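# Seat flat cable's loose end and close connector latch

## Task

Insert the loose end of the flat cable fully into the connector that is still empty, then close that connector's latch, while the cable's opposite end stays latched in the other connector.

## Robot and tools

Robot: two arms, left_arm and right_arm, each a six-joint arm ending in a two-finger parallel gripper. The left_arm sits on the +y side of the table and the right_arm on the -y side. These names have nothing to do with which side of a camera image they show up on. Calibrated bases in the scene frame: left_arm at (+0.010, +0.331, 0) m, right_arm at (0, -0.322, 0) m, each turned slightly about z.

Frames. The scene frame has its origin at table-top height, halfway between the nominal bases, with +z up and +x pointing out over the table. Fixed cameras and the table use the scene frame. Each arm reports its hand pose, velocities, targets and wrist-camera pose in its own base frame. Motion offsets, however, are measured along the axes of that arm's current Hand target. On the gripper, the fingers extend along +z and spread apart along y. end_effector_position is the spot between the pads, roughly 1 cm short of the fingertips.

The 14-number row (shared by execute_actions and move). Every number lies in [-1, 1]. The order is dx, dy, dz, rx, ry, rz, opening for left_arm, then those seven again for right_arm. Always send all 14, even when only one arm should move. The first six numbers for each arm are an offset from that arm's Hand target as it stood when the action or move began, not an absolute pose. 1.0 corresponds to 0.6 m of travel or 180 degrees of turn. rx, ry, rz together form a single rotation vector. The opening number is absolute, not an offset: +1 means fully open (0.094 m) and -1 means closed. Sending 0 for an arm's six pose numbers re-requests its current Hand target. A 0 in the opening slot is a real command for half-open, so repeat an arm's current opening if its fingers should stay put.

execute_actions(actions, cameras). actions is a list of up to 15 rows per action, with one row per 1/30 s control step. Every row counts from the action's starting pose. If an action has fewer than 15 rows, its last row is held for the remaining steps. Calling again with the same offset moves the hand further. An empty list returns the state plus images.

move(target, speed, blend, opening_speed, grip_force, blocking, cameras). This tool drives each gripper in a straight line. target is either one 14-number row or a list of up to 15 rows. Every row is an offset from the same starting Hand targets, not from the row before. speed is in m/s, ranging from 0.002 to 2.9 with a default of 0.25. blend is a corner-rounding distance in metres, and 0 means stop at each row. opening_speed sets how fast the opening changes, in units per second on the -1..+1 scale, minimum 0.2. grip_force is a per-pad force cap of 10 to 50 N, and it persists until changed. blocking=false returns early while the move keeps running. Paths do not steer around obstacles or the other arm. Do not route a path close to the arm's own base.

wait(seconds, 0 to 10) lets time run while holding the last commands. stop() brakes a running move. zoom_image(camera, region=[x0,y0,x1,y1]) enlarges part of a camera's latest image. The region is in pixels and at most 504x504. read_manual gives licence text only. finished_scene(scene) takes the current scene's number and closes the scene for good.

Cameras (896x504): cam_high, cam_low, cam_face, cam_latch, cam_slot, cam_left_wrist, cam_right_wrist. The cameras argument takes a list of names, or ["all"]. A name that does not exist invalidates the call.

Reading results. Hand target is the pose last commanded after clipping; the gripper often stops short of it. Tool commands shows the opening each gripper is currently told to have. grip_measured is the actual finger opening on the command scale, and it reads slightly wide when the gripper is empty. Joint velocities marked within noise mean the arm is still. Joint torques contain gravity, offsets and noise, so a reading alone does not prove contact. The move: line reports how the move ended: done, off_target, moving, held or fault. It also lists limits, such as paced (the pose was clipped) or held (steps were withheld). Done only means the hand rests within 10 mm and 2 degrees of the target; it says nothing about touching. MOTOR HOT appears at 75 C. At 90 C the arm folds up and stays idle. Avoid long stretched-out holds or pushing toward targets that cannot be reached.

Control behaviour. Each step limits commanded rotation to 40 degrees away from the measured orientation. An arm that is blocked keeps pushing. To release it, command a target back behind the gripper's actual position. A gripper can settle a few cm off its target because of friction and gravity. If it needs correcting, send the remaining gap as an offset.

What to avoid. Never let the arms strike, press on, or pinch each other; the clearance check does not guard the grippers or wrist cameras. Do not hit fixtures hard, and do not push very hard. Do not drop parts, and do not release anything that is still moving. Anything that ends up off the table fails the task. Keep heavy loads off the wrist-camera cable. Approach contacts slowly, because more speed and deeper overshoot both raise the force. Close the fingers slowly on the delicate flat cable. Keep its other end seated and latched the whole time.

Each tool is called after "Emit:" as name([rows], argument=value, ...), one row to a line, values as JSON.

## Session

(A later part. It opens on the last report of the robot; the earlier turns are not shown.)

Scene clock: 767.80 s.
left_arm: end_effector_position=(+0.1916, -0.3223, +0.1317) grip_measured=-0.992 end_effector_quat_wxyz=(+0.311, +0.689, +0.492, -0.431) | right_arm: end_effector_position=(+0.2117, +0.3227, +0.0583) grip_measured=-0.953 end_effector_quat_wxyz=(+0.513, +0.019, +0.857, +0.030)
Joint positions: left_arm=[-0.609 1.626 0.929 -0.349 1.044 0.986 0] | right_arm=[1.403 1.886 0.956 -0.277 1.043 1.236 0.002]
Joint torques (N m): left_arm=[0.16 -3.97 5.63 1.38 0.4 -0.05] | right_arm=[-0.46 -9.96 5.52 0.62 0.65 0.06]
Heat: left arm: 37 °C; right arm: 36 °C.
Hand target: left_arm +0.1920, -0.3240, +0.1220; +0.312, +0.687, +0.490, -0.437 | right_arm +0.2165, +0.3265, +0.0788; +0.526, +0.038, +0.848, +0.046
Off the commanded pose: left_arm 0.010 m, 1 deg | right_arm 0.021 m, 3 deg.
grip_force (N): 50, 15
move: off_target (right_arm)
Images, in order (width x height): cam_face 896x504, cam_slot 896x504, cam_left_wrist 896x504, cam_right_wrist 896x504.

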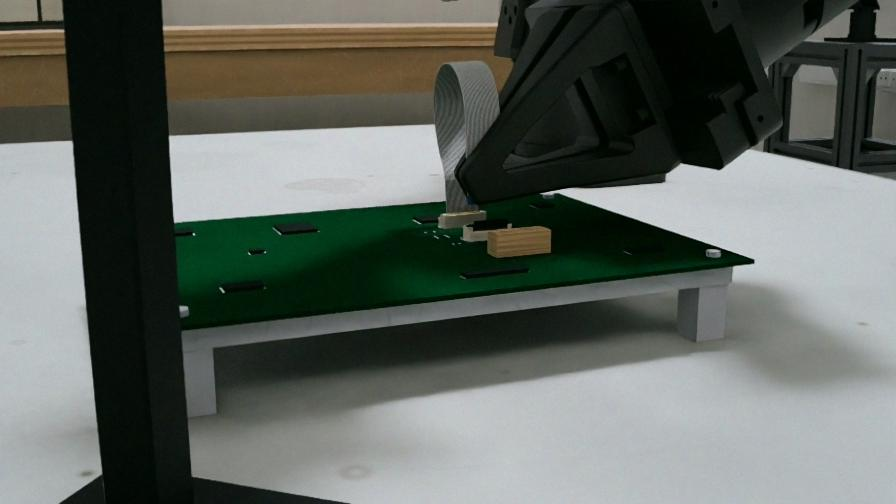

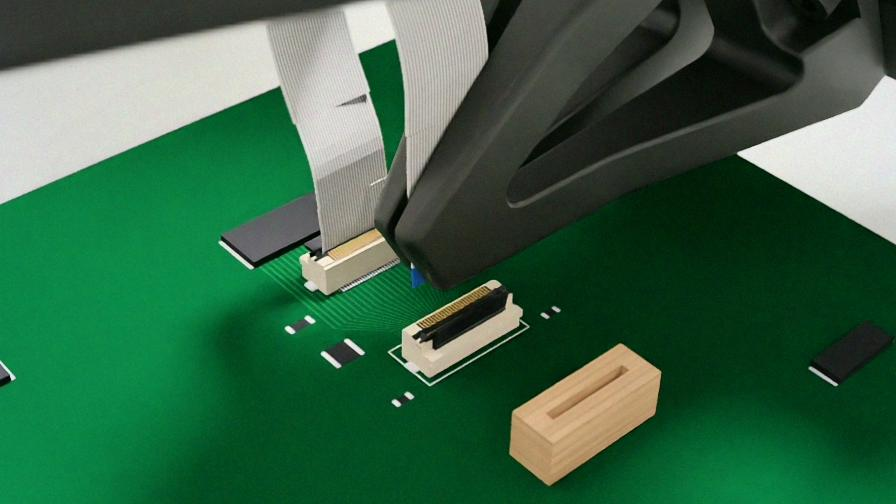

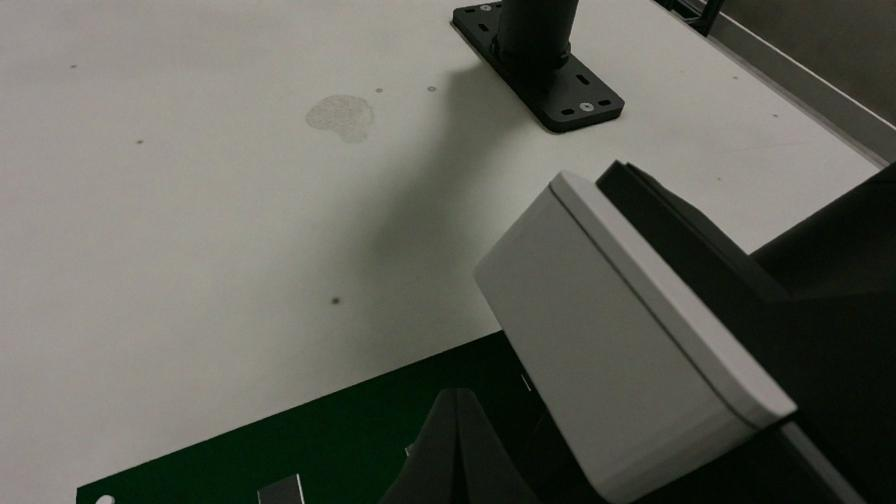

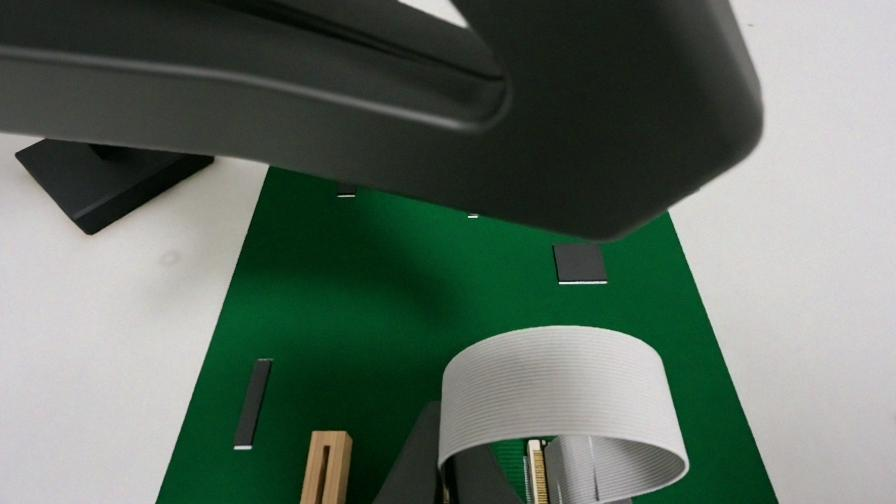

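Emit:
move(target=[0.0211, 0, 0.0099, 0,0,0, -1, 0,0,0,0,0,0,-0.955], speed=0.04, cameras=["cam_face","cam_slot","cam_right_wrist"])

Scene clock: 770.80 s.
left_arm: end_effector_position=(+0.1913, -0.3253, +0.1292) grip_measured=-0.992 end_effector_quat_wxyz=(+0.324, +0.694, +0.481, -0.426) | right_arm: end_effector_position=(+0.2117, +0.3227, +0.0583) grip_measured=-0.953 end_effector_quat_wxyz=(+0.513, +0.019, +0.857, +0.030)
Joint positions: left_arm=[-0.617 1.626 0.906 -0.288 1.041 0.985 0] | right_arm=[1.403 1.886 0.956 -0.277 1.043 1.236 0.002]
Joint torques (N m): left_arm=[0.91 -2.04 4.7 1.39 0.42 -0.02] | right_arm=[-0.47 -9.98 5.49 0.62 0.64 0.06]
Heat: left arm: 37 °C; right arm: 36 °C.
Hand target: left_arm +0.1921, -0.3239, +0.1079; +0.312, +0.687, +0.490, -0.437 | right_arm +0.2165, +0.3265, +0.0788; +0.526, +0.038, +0.848, +0.046
Off the commanded pose: left_arm 0.021 m, 2 deg | right_arm 0.021 m, 3 deg.
grip_force (N): 50, 15
move: off_target (left_arm, right_arm)
Images, in order (width x height): cam_face 896x504, cam_slot 896x504, cam_right_wrist 896x504.

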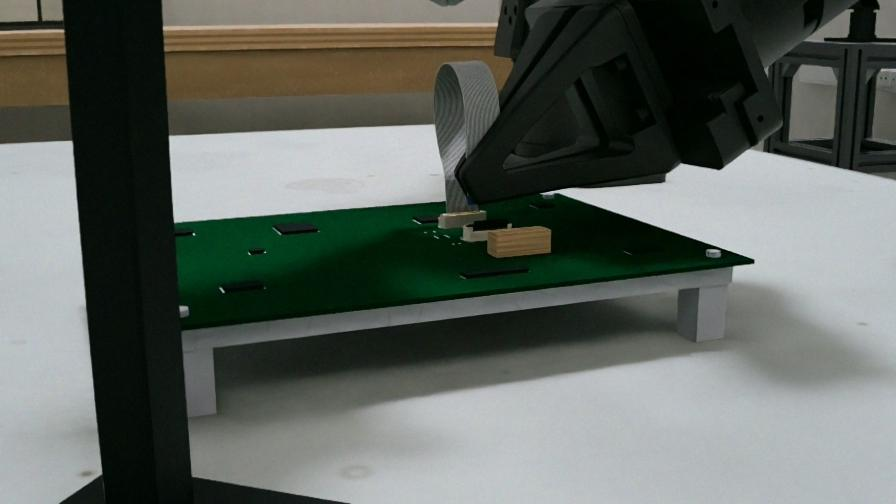

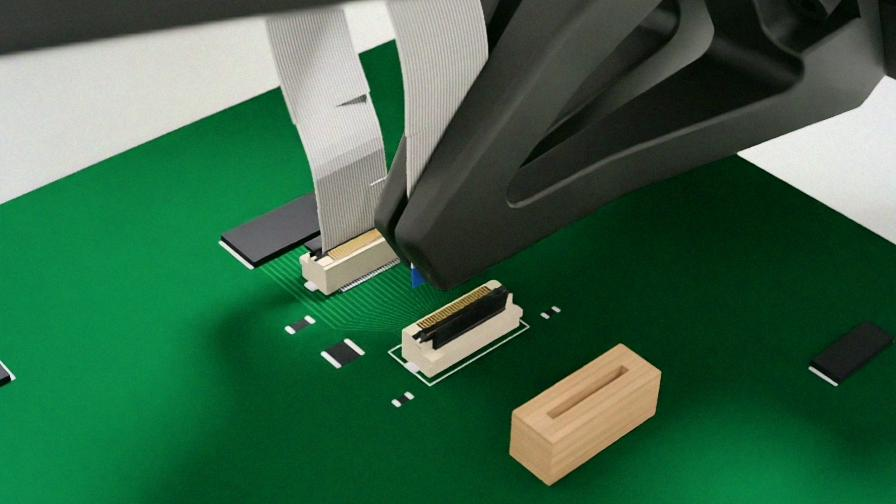

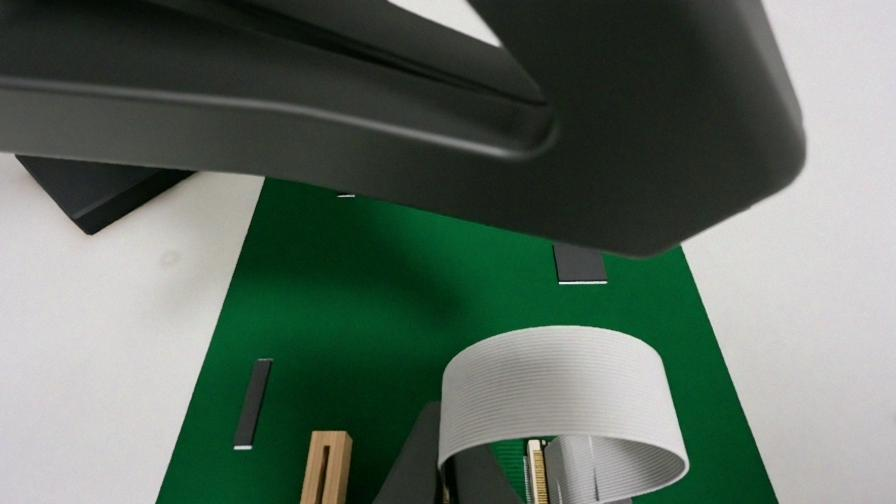

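Emit:
move(target=[0.0227, 0, 0.0106, 0,0,0, -1, 0,0,0,0,0,0,-0.955], speed=0.04, cameras=["cam_face","cam_right_wrist"])

Emit:
zoom_image(camera="cam_face", region=[400, 0, 560, 90])

Scene clock: 777.53 s.
left_arm: end_effector_position=(+0.1918, -0.3283, +0.1269) grip_measured=-0.992 end_effector_quat_wxyz=(+0.342, +0.700, +0.467, -0.418) | right_arm: end_effector_position=(+0.2117, +0.3227, +0.0583) grip_measured=-0.953 end_effector_quat_wxyz=(+0.513, +0.019, +0.857, +0.030)
Joint positions: left_arm=[-0.624 1.624 0.875 -0.209 1.037 0.984 0] | right_arm=[1.403 1.886 0.956 -0.277 1.043 1.236 0.002]
Joint torques (N m): left_arm=[1.68 -0.08 4.31 1.35 0.44 -0.04] | right_arm=[-0.46 -9.96 5.52 0.62 0.65 0.06]
Heat: left arm: 37 °C; right arm: 36 °C.
Hand target: left_arm +0.1920, -0.3240, +0.0929; +0.312, +0.687, +0.490, -0.437 | right_arm +0.2165, +0.3265, +0.0788; +0.526, +0.038, +0.848, +0.046
Off the commanded pose: left_arm 0.034 m, 5 deg | right_arm 0.021 m, 3 deg.
grip_force (N): 50, 15
move: off_target (left_arm, right_arm)
Images, in order (width x height): cam_face 896x504, cam_right_wrist 896x504.

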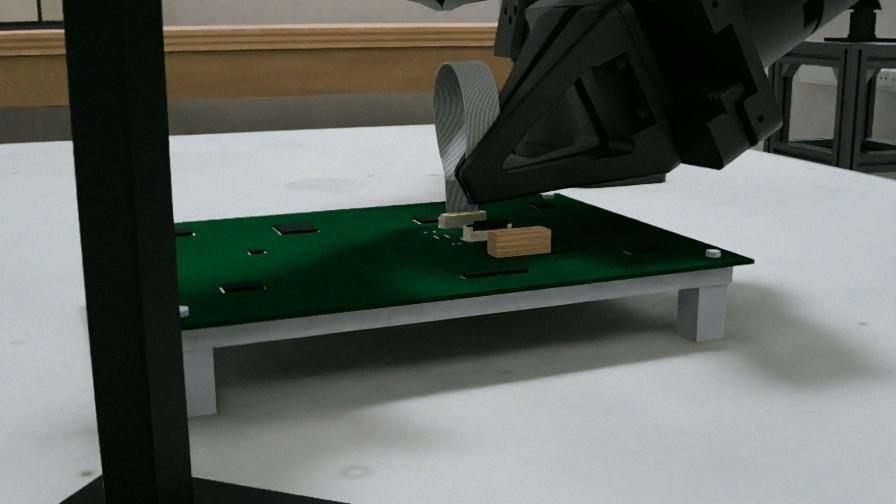

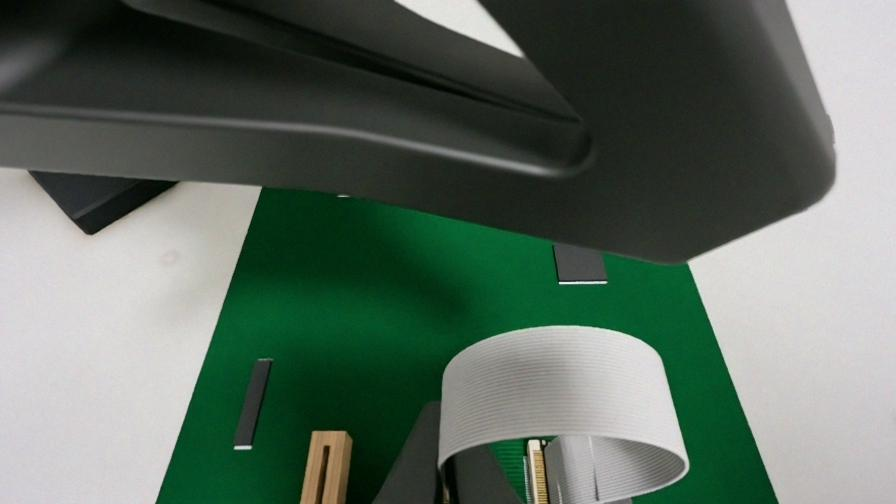

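Scaled by 3.150 from the camera's 896x504 image, which has a finer 1280x720 frame.

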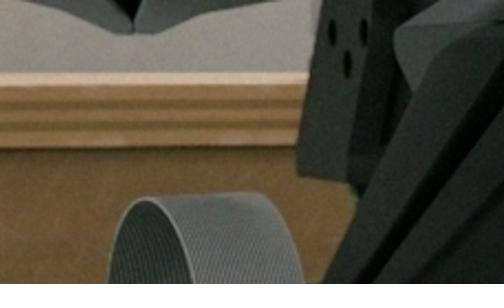

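Emit:
wait(seconds=0.1, cameras=["cam_high","cam_low","cam_left_wrist"])

Emit:
zoom_image(camera="cam_high", region=[300, 150, 650, 400])

Emit:
zoom_image(camera="cam_low", region=[300, 100, 650, 350])

Scene clock: 780.63 s.
left_arm: end_effector_position=(+0.1918, -0.3283, +0.1269) grip_measured=-0.992 end_effector_quat_wxyz=(+0.342, +0.700, +0.467, -0.418) | right_arm: end_effector_position=(+0.2117, +0.3227, +0.0583) grip_measured=-0.953 end_effector_quat_wxyz=(+0.513, +0.019, +0.857, +0.030)
Joint positions: left_arm=[-0.624 1.624 0.875 -0.209 1.037 0.984 0] | right_arm=[1.403 1.886 0.956 -0.277 1.043 1.236 0.002]
Joint torques (N m): left_arm=[1.69 -0.08 4.29 1.34 0.45 -0.01] | right_arm=[-0.47 -9.95 5.52 0.62 0.65 0.06]
Heat: left arm: 37 °C; right arm: 36 °C.
Hand target: left_arm +0.1920, -0.3240, +0.0929; +0.312, +0.687, +0.490, -0.437 | right_arm +0.2165, +0.3265, +0.0788; +0.526, +0.038, +0.848, +0.046
Tool commands: left_gripper/opening=-1.0 right_gripper/opening=-0.955
Off the commanded pose: left_arm 0.034 m, 5 deg | right_arm 0.021 m, 3 deg.
grip_force (N): 50, 15
wait: 0.10 s; at rest from the start
Images, in order (width x height): cam_high 896x504, cam_low 896x504, cam_left_wrist 896x504.

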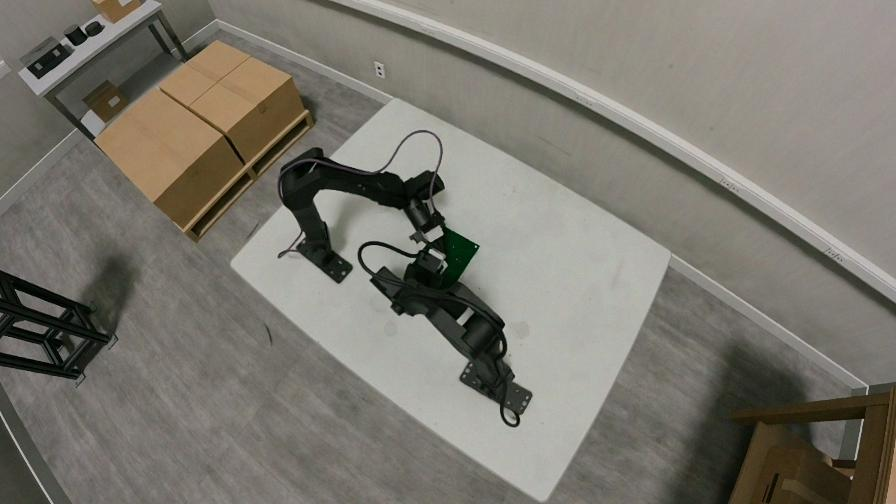

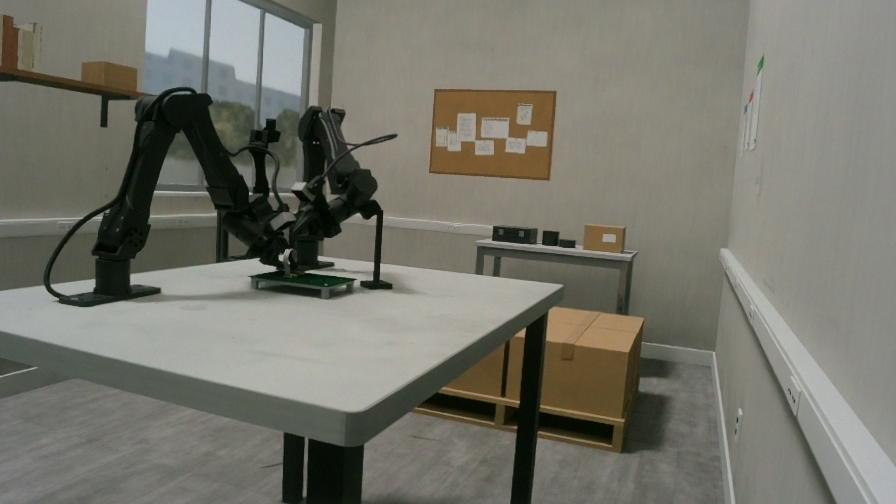

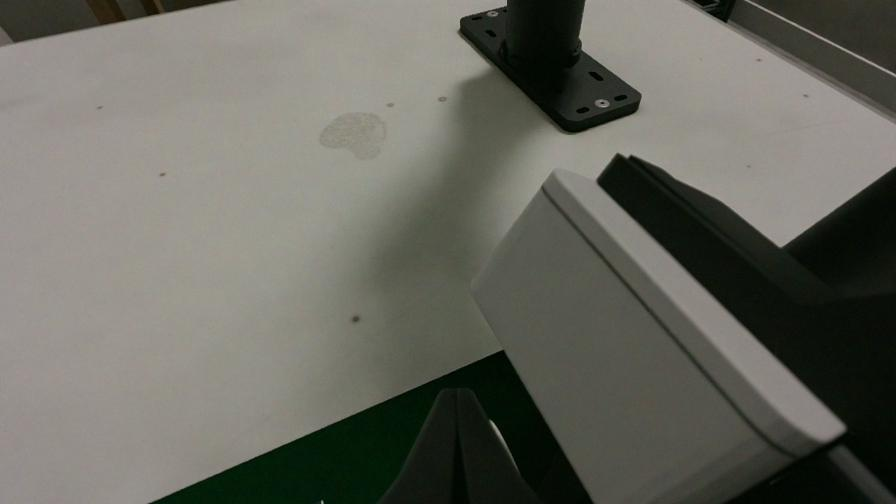

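Scaled by 1.440 from the camera's 896x504 image, which has a finer 1280x720 frame.

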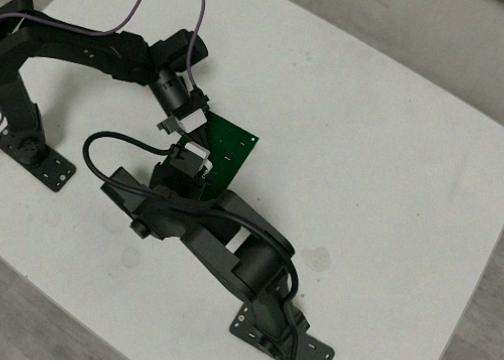

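Scaled by 1.440 from the camera's 896x504 image, which has a finer 1280x720 frame.

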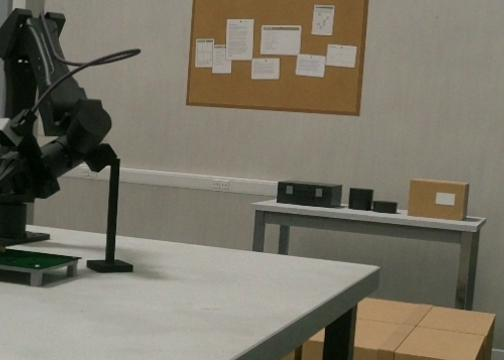

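Emit:
zoom_image(camera="cam_low", region=[220, 140, 420, 300])

Emit:
zoom_image(camera="cam_high", region=[370, 150, 510, 300])

Scaled by 2.520 from the camera's 896x504 image, which has a finer 1280x720 frame.

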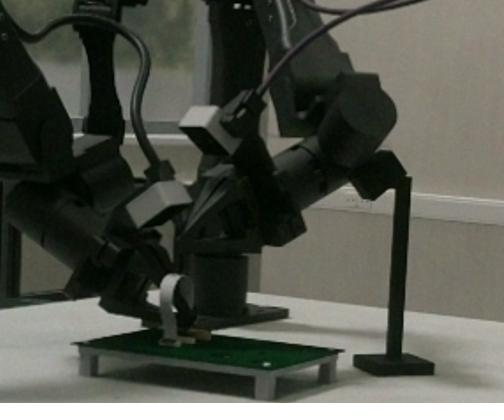

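Scaled by 3.360 from the camera's 896x504 image, which has a finer 1280x720 frame.

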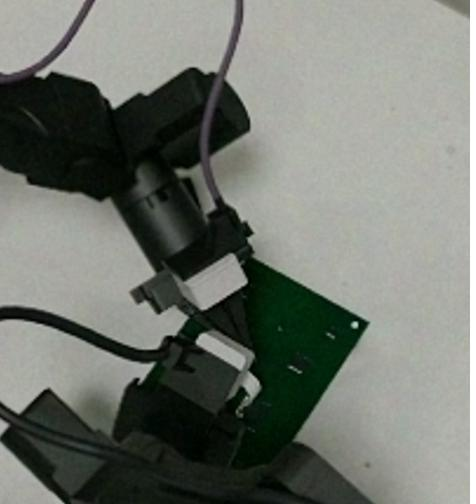

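Emit:
move(target=[-0.0582, -0.0053, -0.0330, -0.0604, 0, -0.0283, -1, 0,0,0,0,0,0,-0.955], speed=0.05, cameras=["cam_face","cam_right_wrist","cam_left_wrist","cam_low"])

Emit:
zoom_image(camera="cam_low", region=[220, 140, 420, 300])

Emit:
zoom_image(camera="cam_face", region=[400, 0, 560, 90])

Scene clock: 816.30 s.
left_arm: end_effector_position=(+0.1939, -0.3196, +0.1251) grip_measured=-0.992 end_effector_quat_wxyz=(+0.343, +0.629, +0.571, -0.401) | right_arm: end_effector_position=(+0.2117, +0.3227, +0.0583) grip_measured=-0.953 end_effector_quat_wxyz=(+0.513, +0.019, +0.857, +0.030)
Joint positions: left_arm=[-0.643 1.492 0.725 -0.018 0.893 0.633 0] | right_arm=[1.403 1.886 0.956 -0.277 1.043 1.236 0.002]
Joint torques (N m): left_arm=[-0.36 -7.09 5.94 1.48 0.28 -0.05] | right_arm=[-0.49 -9.95 5.5 0.62 0.65 0.05]
Heat: left arm: 36 °C; right arm: 36 °C.
Hand target: left_arm +0.1900, -0.3199, +0.1328; +0.356, +0.632, +0.560, -0.402 | right_arm +0.2165, +0.3265, +0.0788; +0.526, +0.038, +0.848, +0.046
Off the commanded pose: left_arm 0.009 m, 2 deg | right_arm 0.021 m, 3 deg.
grip_force (N): 50, 15
move: off_target (right_arm)
Images, in order (width x height): cam_low 896x504, cam_face 896x504, cam_left_wrist 896x504, cam_right_wrist 896x504.

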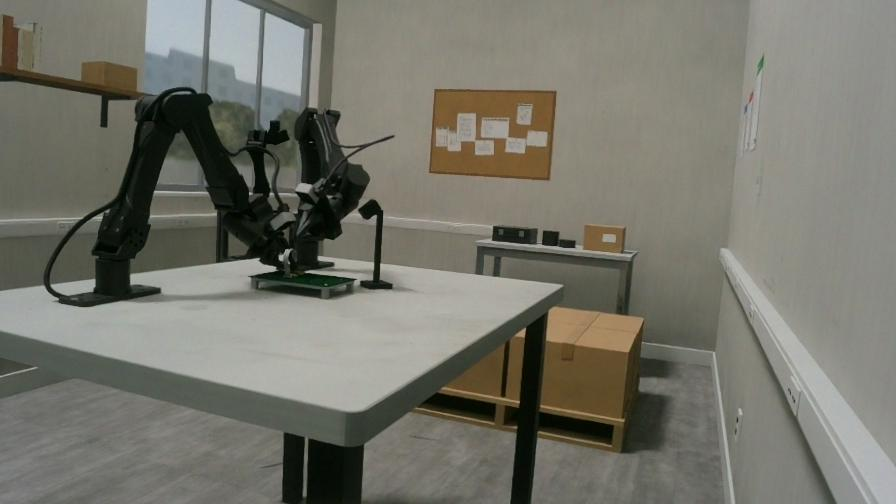

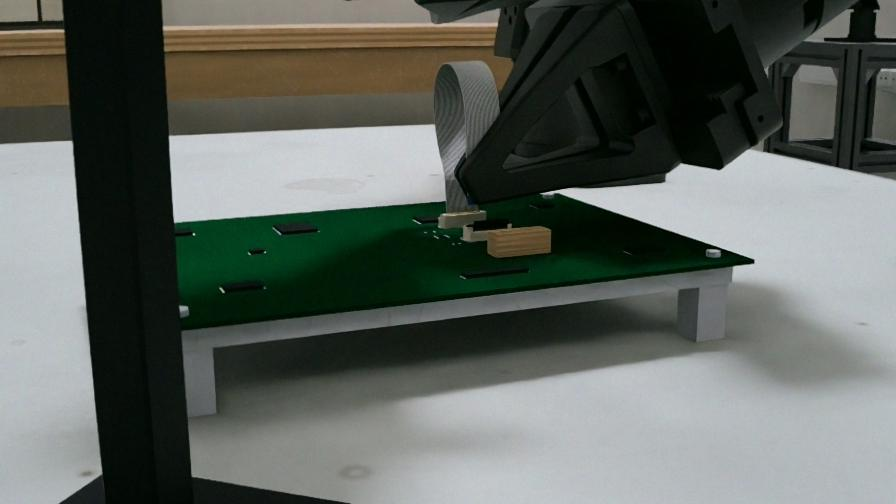

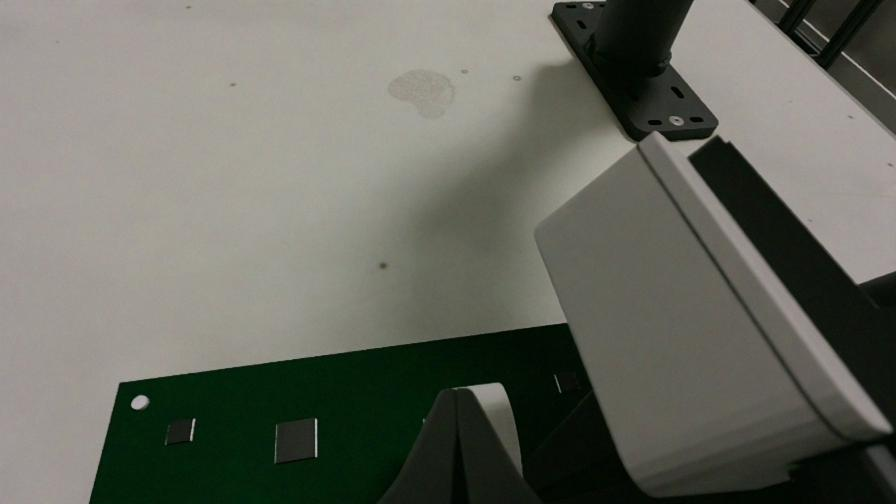

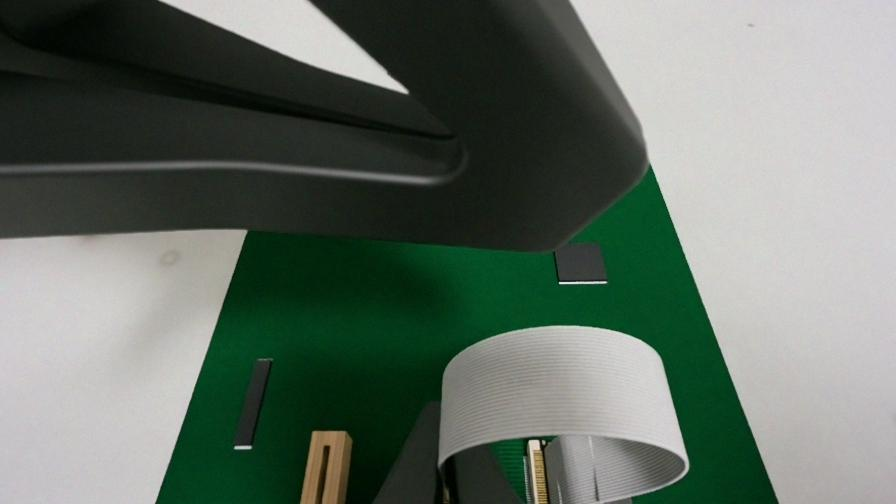

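Scaled by 2.520 from the camera's 896x504 image, which has a finer 1280x720 frame.

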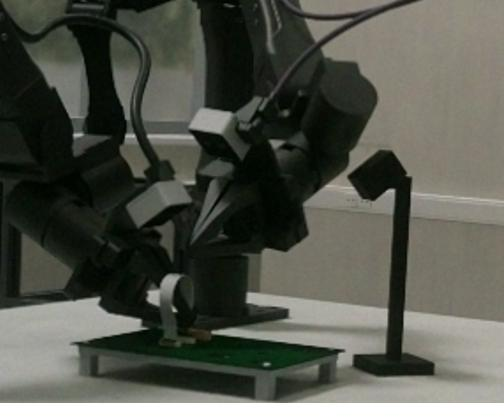

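Scaled by 3.150 from the camera's 896x504 image, which has a finer 1280x720 frame.

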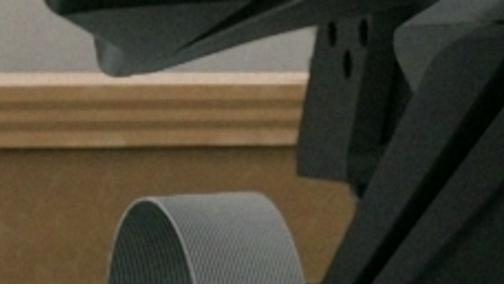

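Emit:
move(target=[0.0172, -0.009, 0.0187, 0, 0, 0, -1, 0,0,0,0,0,0,-0.955], speed=0.04, cameras=["cam_face","cam_right_wrist"])

Emit:
zoom_image(camera="cam_face", region=[400, 0, 560, 90])

Scene clock: 823.43 s.
left_arm: end_effector_position=(+0.1874, -0.3245, +0.1191) grip_measured=-0.992 end_effector_quat_wxyz=(+0.353, +0.630, +0.565, -0.399) | right_arm: end_effector_position=(+0.2117, +0.3227, +0.0583) grip_measured=-0.953 end_effector_quat_wxyz=(+0.513, +0.019, +0.857, +0.030)
Joint positions: left_arm=[-0.673 1.492 0.676 0.079 0.872 0.601 0] | right_arm=[1.403 1.886 0.956 -0.277 1.043 1.236 0.002]
Joint torques (N m): left_arm=[-0.46 -5 6.26 1.53 0.22 -0.01] | right_arm=[-0.47 -9.96 5.5 0.62 0.65 0.06]
Heat: left arm: 36 °C; right arm: 36 °C.
Hand target: left_arm +0.1840, -0.3250, +0.1188; +0.356, +0.632, +0.559, -0.402 | right_arm +0.2165, +0.3265, +0.0788; +0.526, +0.038, +0.848, +0.046
Off the commanded pose: left_arm 0.004 m, 1 deg | right_arm 0.021 m, 3 deg.
grip_force (N): 50, 15
move: off_target (right_arm)
Images, in order (width x height): cam_face 896x504, cam_right_wrist 896x504.

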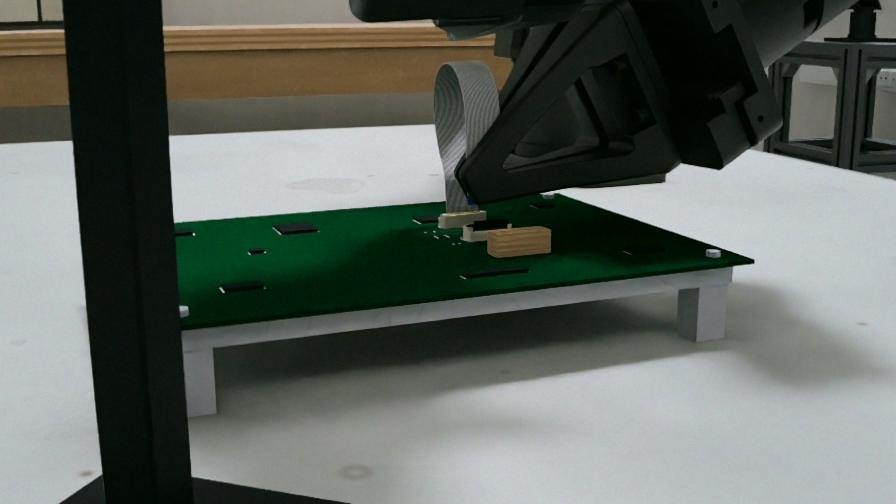

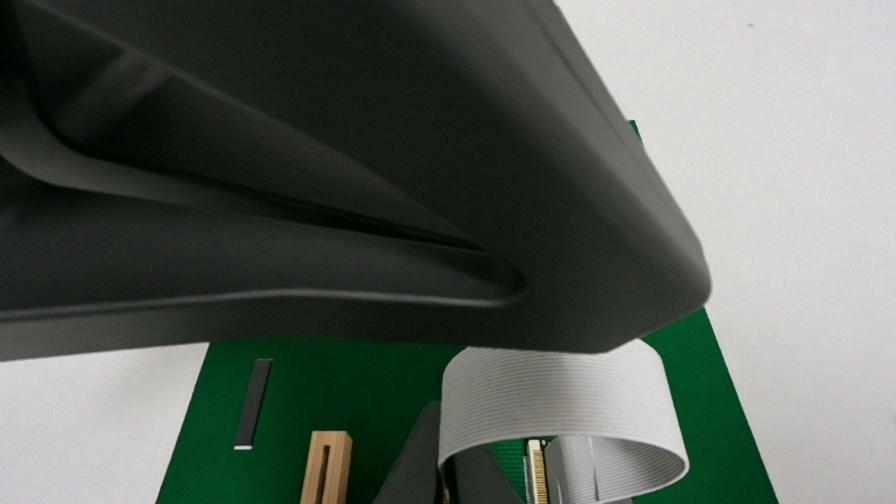

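Scaled by 3.150 from the camera's 896x504 image, which has a finer 1280x720 frame.

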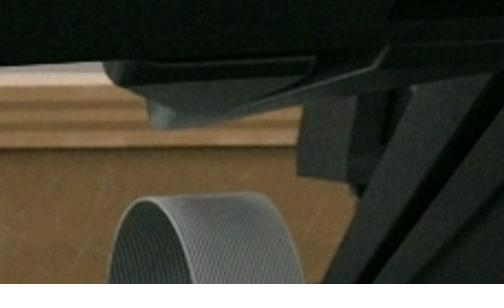

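Emit:
move(target=[0.0143, 0, 0.0048, 0, 0, 0, -1, 0,0,0,0,0,0,-0.955], speed=0.03, cameras=["cam_face","cam_right_wrist","cam_latch"])

Emit:
zoom_image(camera="cam_face", region=[400, 0, 560, 90])

Emit:
zoom_image(camera="cam_latch", region=[300, 135, 372, 195])

Scene clock: 826.40 s.
left_arm: end_effector_position=(+0.1868, -0.3240, +0.1144) grip_measured=-0.992 end_effector_quat_wxyz=(+0.358, +0.631, +0.562, -0.398) | right_arm: end_effector_position=(+0.2117, +0.3227, +0.0583) grip_measured=-0.953 end_effector_quat_wxyz=(+0.513, +0.019, +0.857, +0.030)
Joint positions: left_arm=[-0.673 1.5 0.653 0.121 0.871 0.601 0] | right_arm=[1.403 1.886 0.956 -0.277 1.043 1.236 0.002]
Joint torques (N m): left_arm=[-0.16 -3.88 6.13 1.51 0.24 0.02] | right_arm=[-0.46 -9.96 5.52 0.62 0.64 0.06]
Heat: left arm: 36 °C; right arm: 36 °C.
Hand target: left_arm +0.1841, -0.3240, +0.1097; +0.356, +0.632, +0.560, -0.402 | right_arm +0.2165, +0.3265, +0.0788; +0.526, +0.038, +0.848, +0.046
Off the commanded pose: left_arm 0.005 m, 1 deg | right_arm 0.021 m, 3 deg.
grip_force (N): 50, 15
move: off_target (right_arm)
Images, in order (width x height): cam_face 896x504, cam_latch 896x504, cam_right_wrist 896x504.

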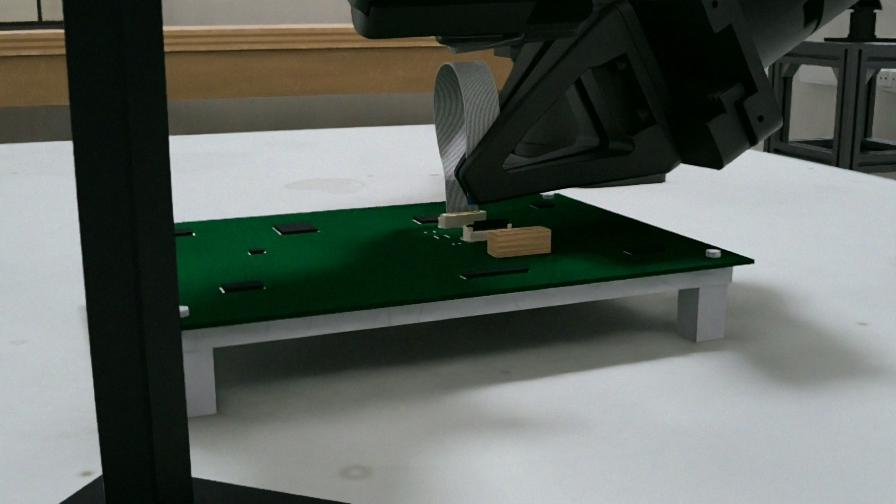

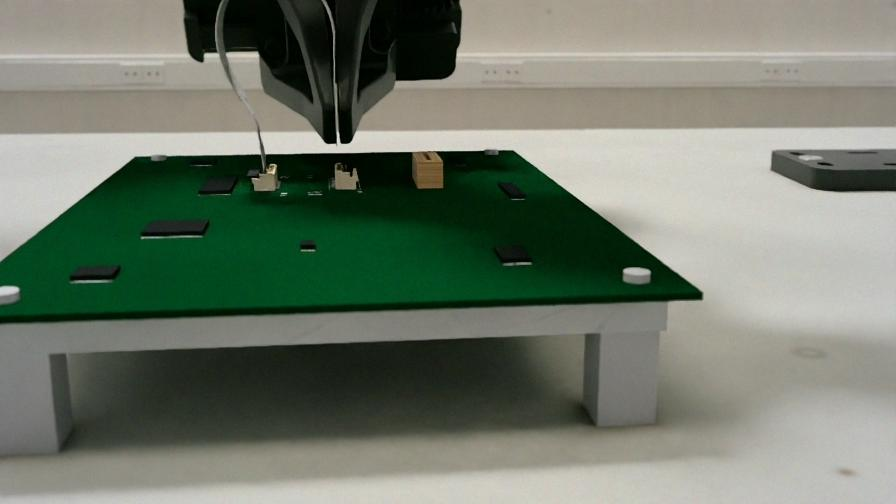

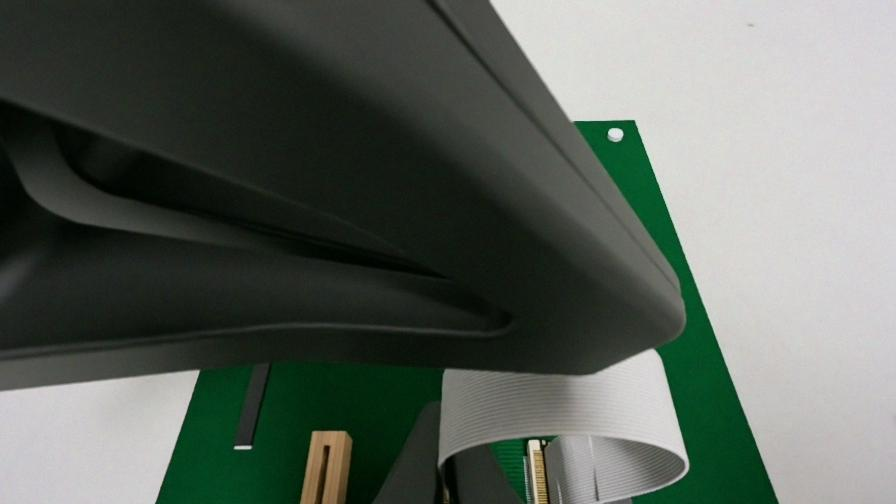

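Scaled by 3.150 from the camera's 896x504 image, which has a finer 1280x720 frame.

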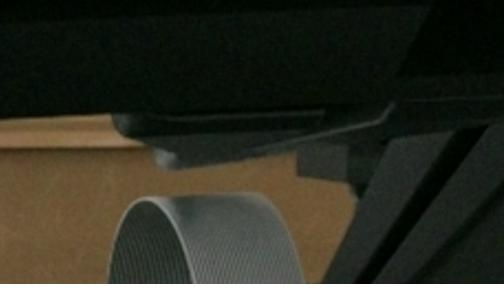

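Scaled by 7.000 from the camera's 896x504 image, which has a finer 1280x720 frame.

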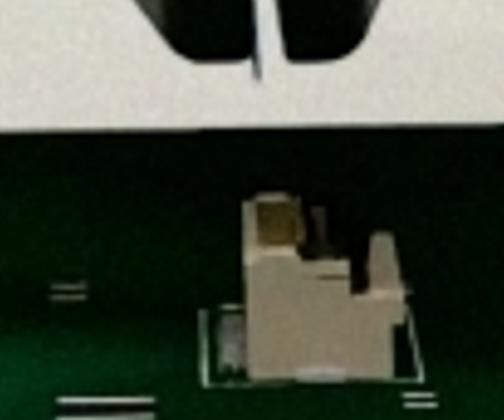

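Emit:
move(target=[0.0075, 0, 0.0034, 0, 0, 0, -1, 0,0,0,0,0,0,-0.955], speed=0.02, cameras=["cam_face","cam_right_wrist"])

Emit:
zoom_image(camera="cam_face", region=[400, 0, 560, 90])

Scene clock: 829.80 s.
left_arm: end_effector_position=(+0.1870, -0.3241, +0.1098) grip_measured=-0.992 end_effector_quat_wxyz=(+0.358, +0.631, +0.562, -0.398) | right_arm: end_effector_position=(+0.2116, +0.3227, +0.0582) grip_measured=-0.953 end_effector_quat_wxyz=(+0.513, +0.018, +0.858, +0.030)
Joint positions: left_arm=[-0.673 1.514 0.643 0.147 0.871 0.601 0] | right_arm=[1.403 1.886 0.956 -0.277 1.042 1.236 0.002]
Joint torques (N m): left_arm=[-0.2 -4.05 6.11 1.51 0.25 0.04] | right_arm=[-0.47 -9.96 5.52 0.62 0.65 0.06]
Heat: left arm: 37 °C; right arm: 36 °C.
Hand target: left_arm +0.1841, -0.3239, +0.1049; +0.356, +0.632, +0.559, -0.402 | right_arm +0.2166, +0.3266, +0.0788; +0.526, +0.038, +0.848, +0.046
Off the commanded pose: left_arm 0.006 m, 1 deg | right_arm 0.021 m, 3 deg.
grip_force (N): 50, 15
move: off_target (right_arm)
Images, in order (width x height): cam_face 896x504, cam_right_wrist 896x504.

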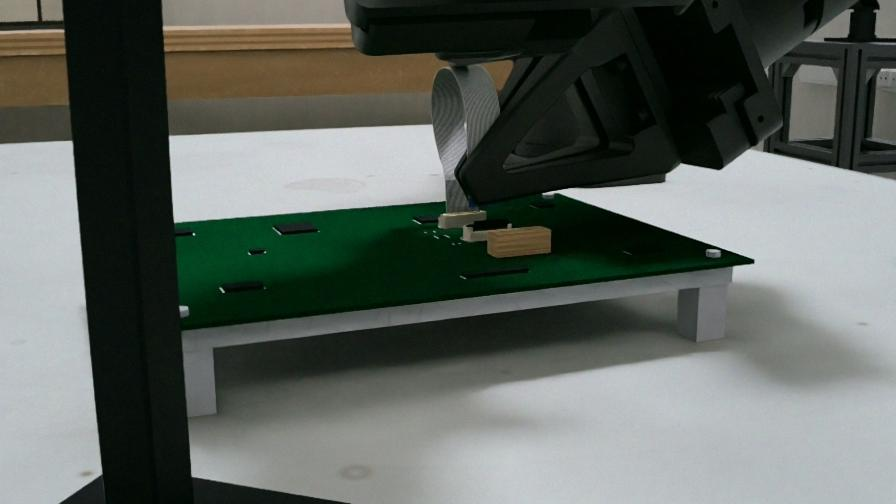

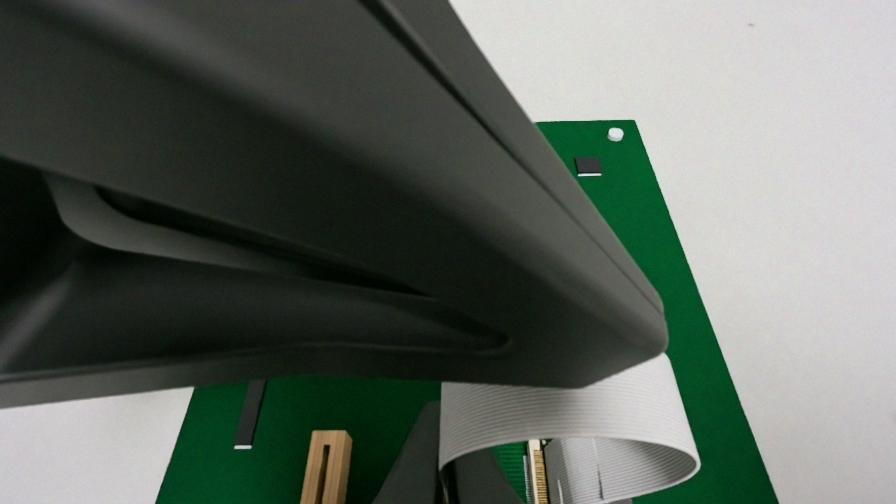

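Scaled by 3.150 from the camera's 896x504 image, which has a finer 1280x720 frame.

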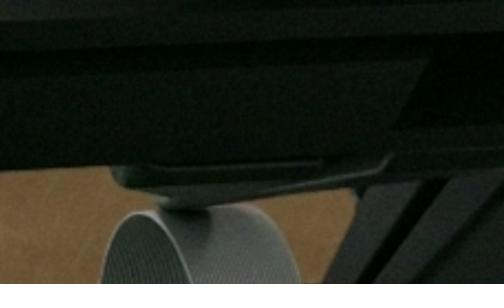

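Emit:
move(target=[0,0,0,0,0,0,-1, 0,0,0,0,0,0,-0.938], speed=0.02, cameras=["cam_face","cam_latch"])

Emit:
zoom_image(camera="cam_latch", region=[300, 115, 372, 175])

Emit:
zoom_image(camera="cam_face", region=[400, 0, 560, 90])

Scene clock: 831.30 s.
left_arm: end_effector_position=(+0.1870, -0.3241, +0.1099) grip_measured=-0.992 end_effector_quat_wxyz=(+0.359, +0.631, +0.561, -0.398) | right_arm: end_effector_position=(+0.2116, +0.3227, +0.0582) grip_measured=-0.940 end_effector_quat_wxyz=(+0.513, +0.018, +0.858, +0.030)
Joint positions: left_arm=[-0.673 1.514 0.643 0.147 0.871 0.601 0] | right_arm=[1.403 1.886 0.956 -0.277 1.042 1.236 0.003]
Joint torques (N m): left_arm=[-0.2 -4.03 6.05 1.5 0.22 0] | right_arm=[-0.46 -9.96 5.5 0.62 0.65 0.06]
Heat: left arm: 37 °C; right arm: 36 °C.
Hand target: left_arm +0.1841, -0.3239, +0.1049; +0.356, +0.632, +0.560, -0.402 | right_arm +0.2165, +0.3265, +0.0788; +0.526, +0.038, +0.848, +0.046
Off the commanded pose: left_arm 0.006 m, 1 deg | right_arm 0.022 m, 3 deg.
grip_force (N): 50, 15
move: off_target (right_arm)
Images, in order (width x height): cam_face 896x504, cam_latch 896x504.

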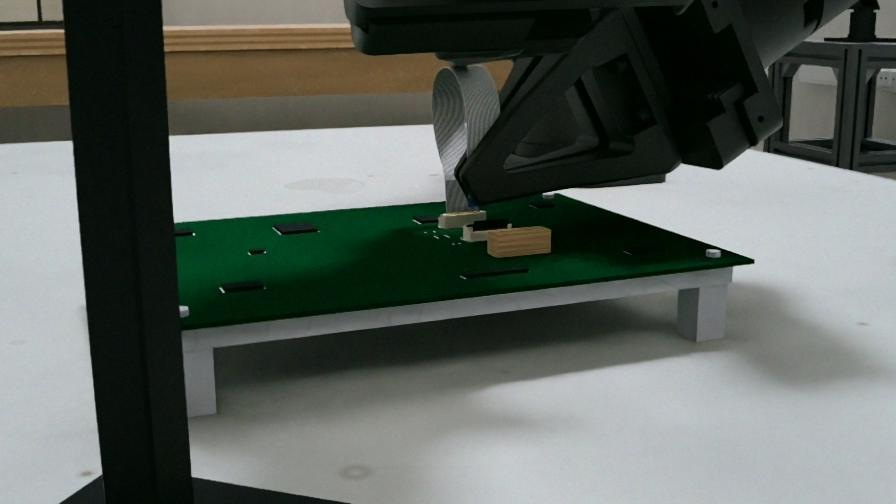

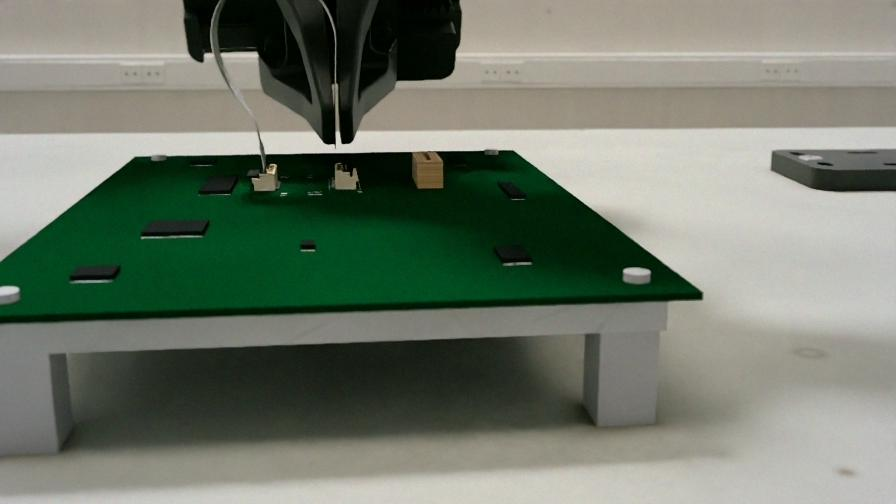

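Scaled by 7.000 from the camera's 896x504 image, which has a finer 1280x720 frame.

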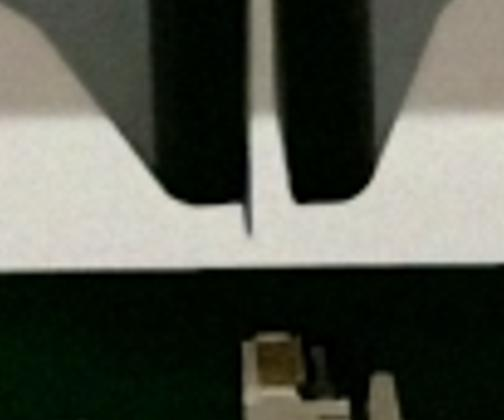

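Scaled by 3.150 from the camera's 896x504 image, which has a finer 1280x720 frame.

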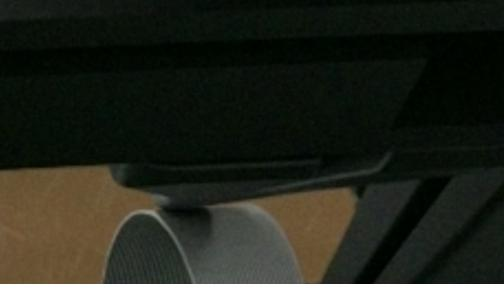

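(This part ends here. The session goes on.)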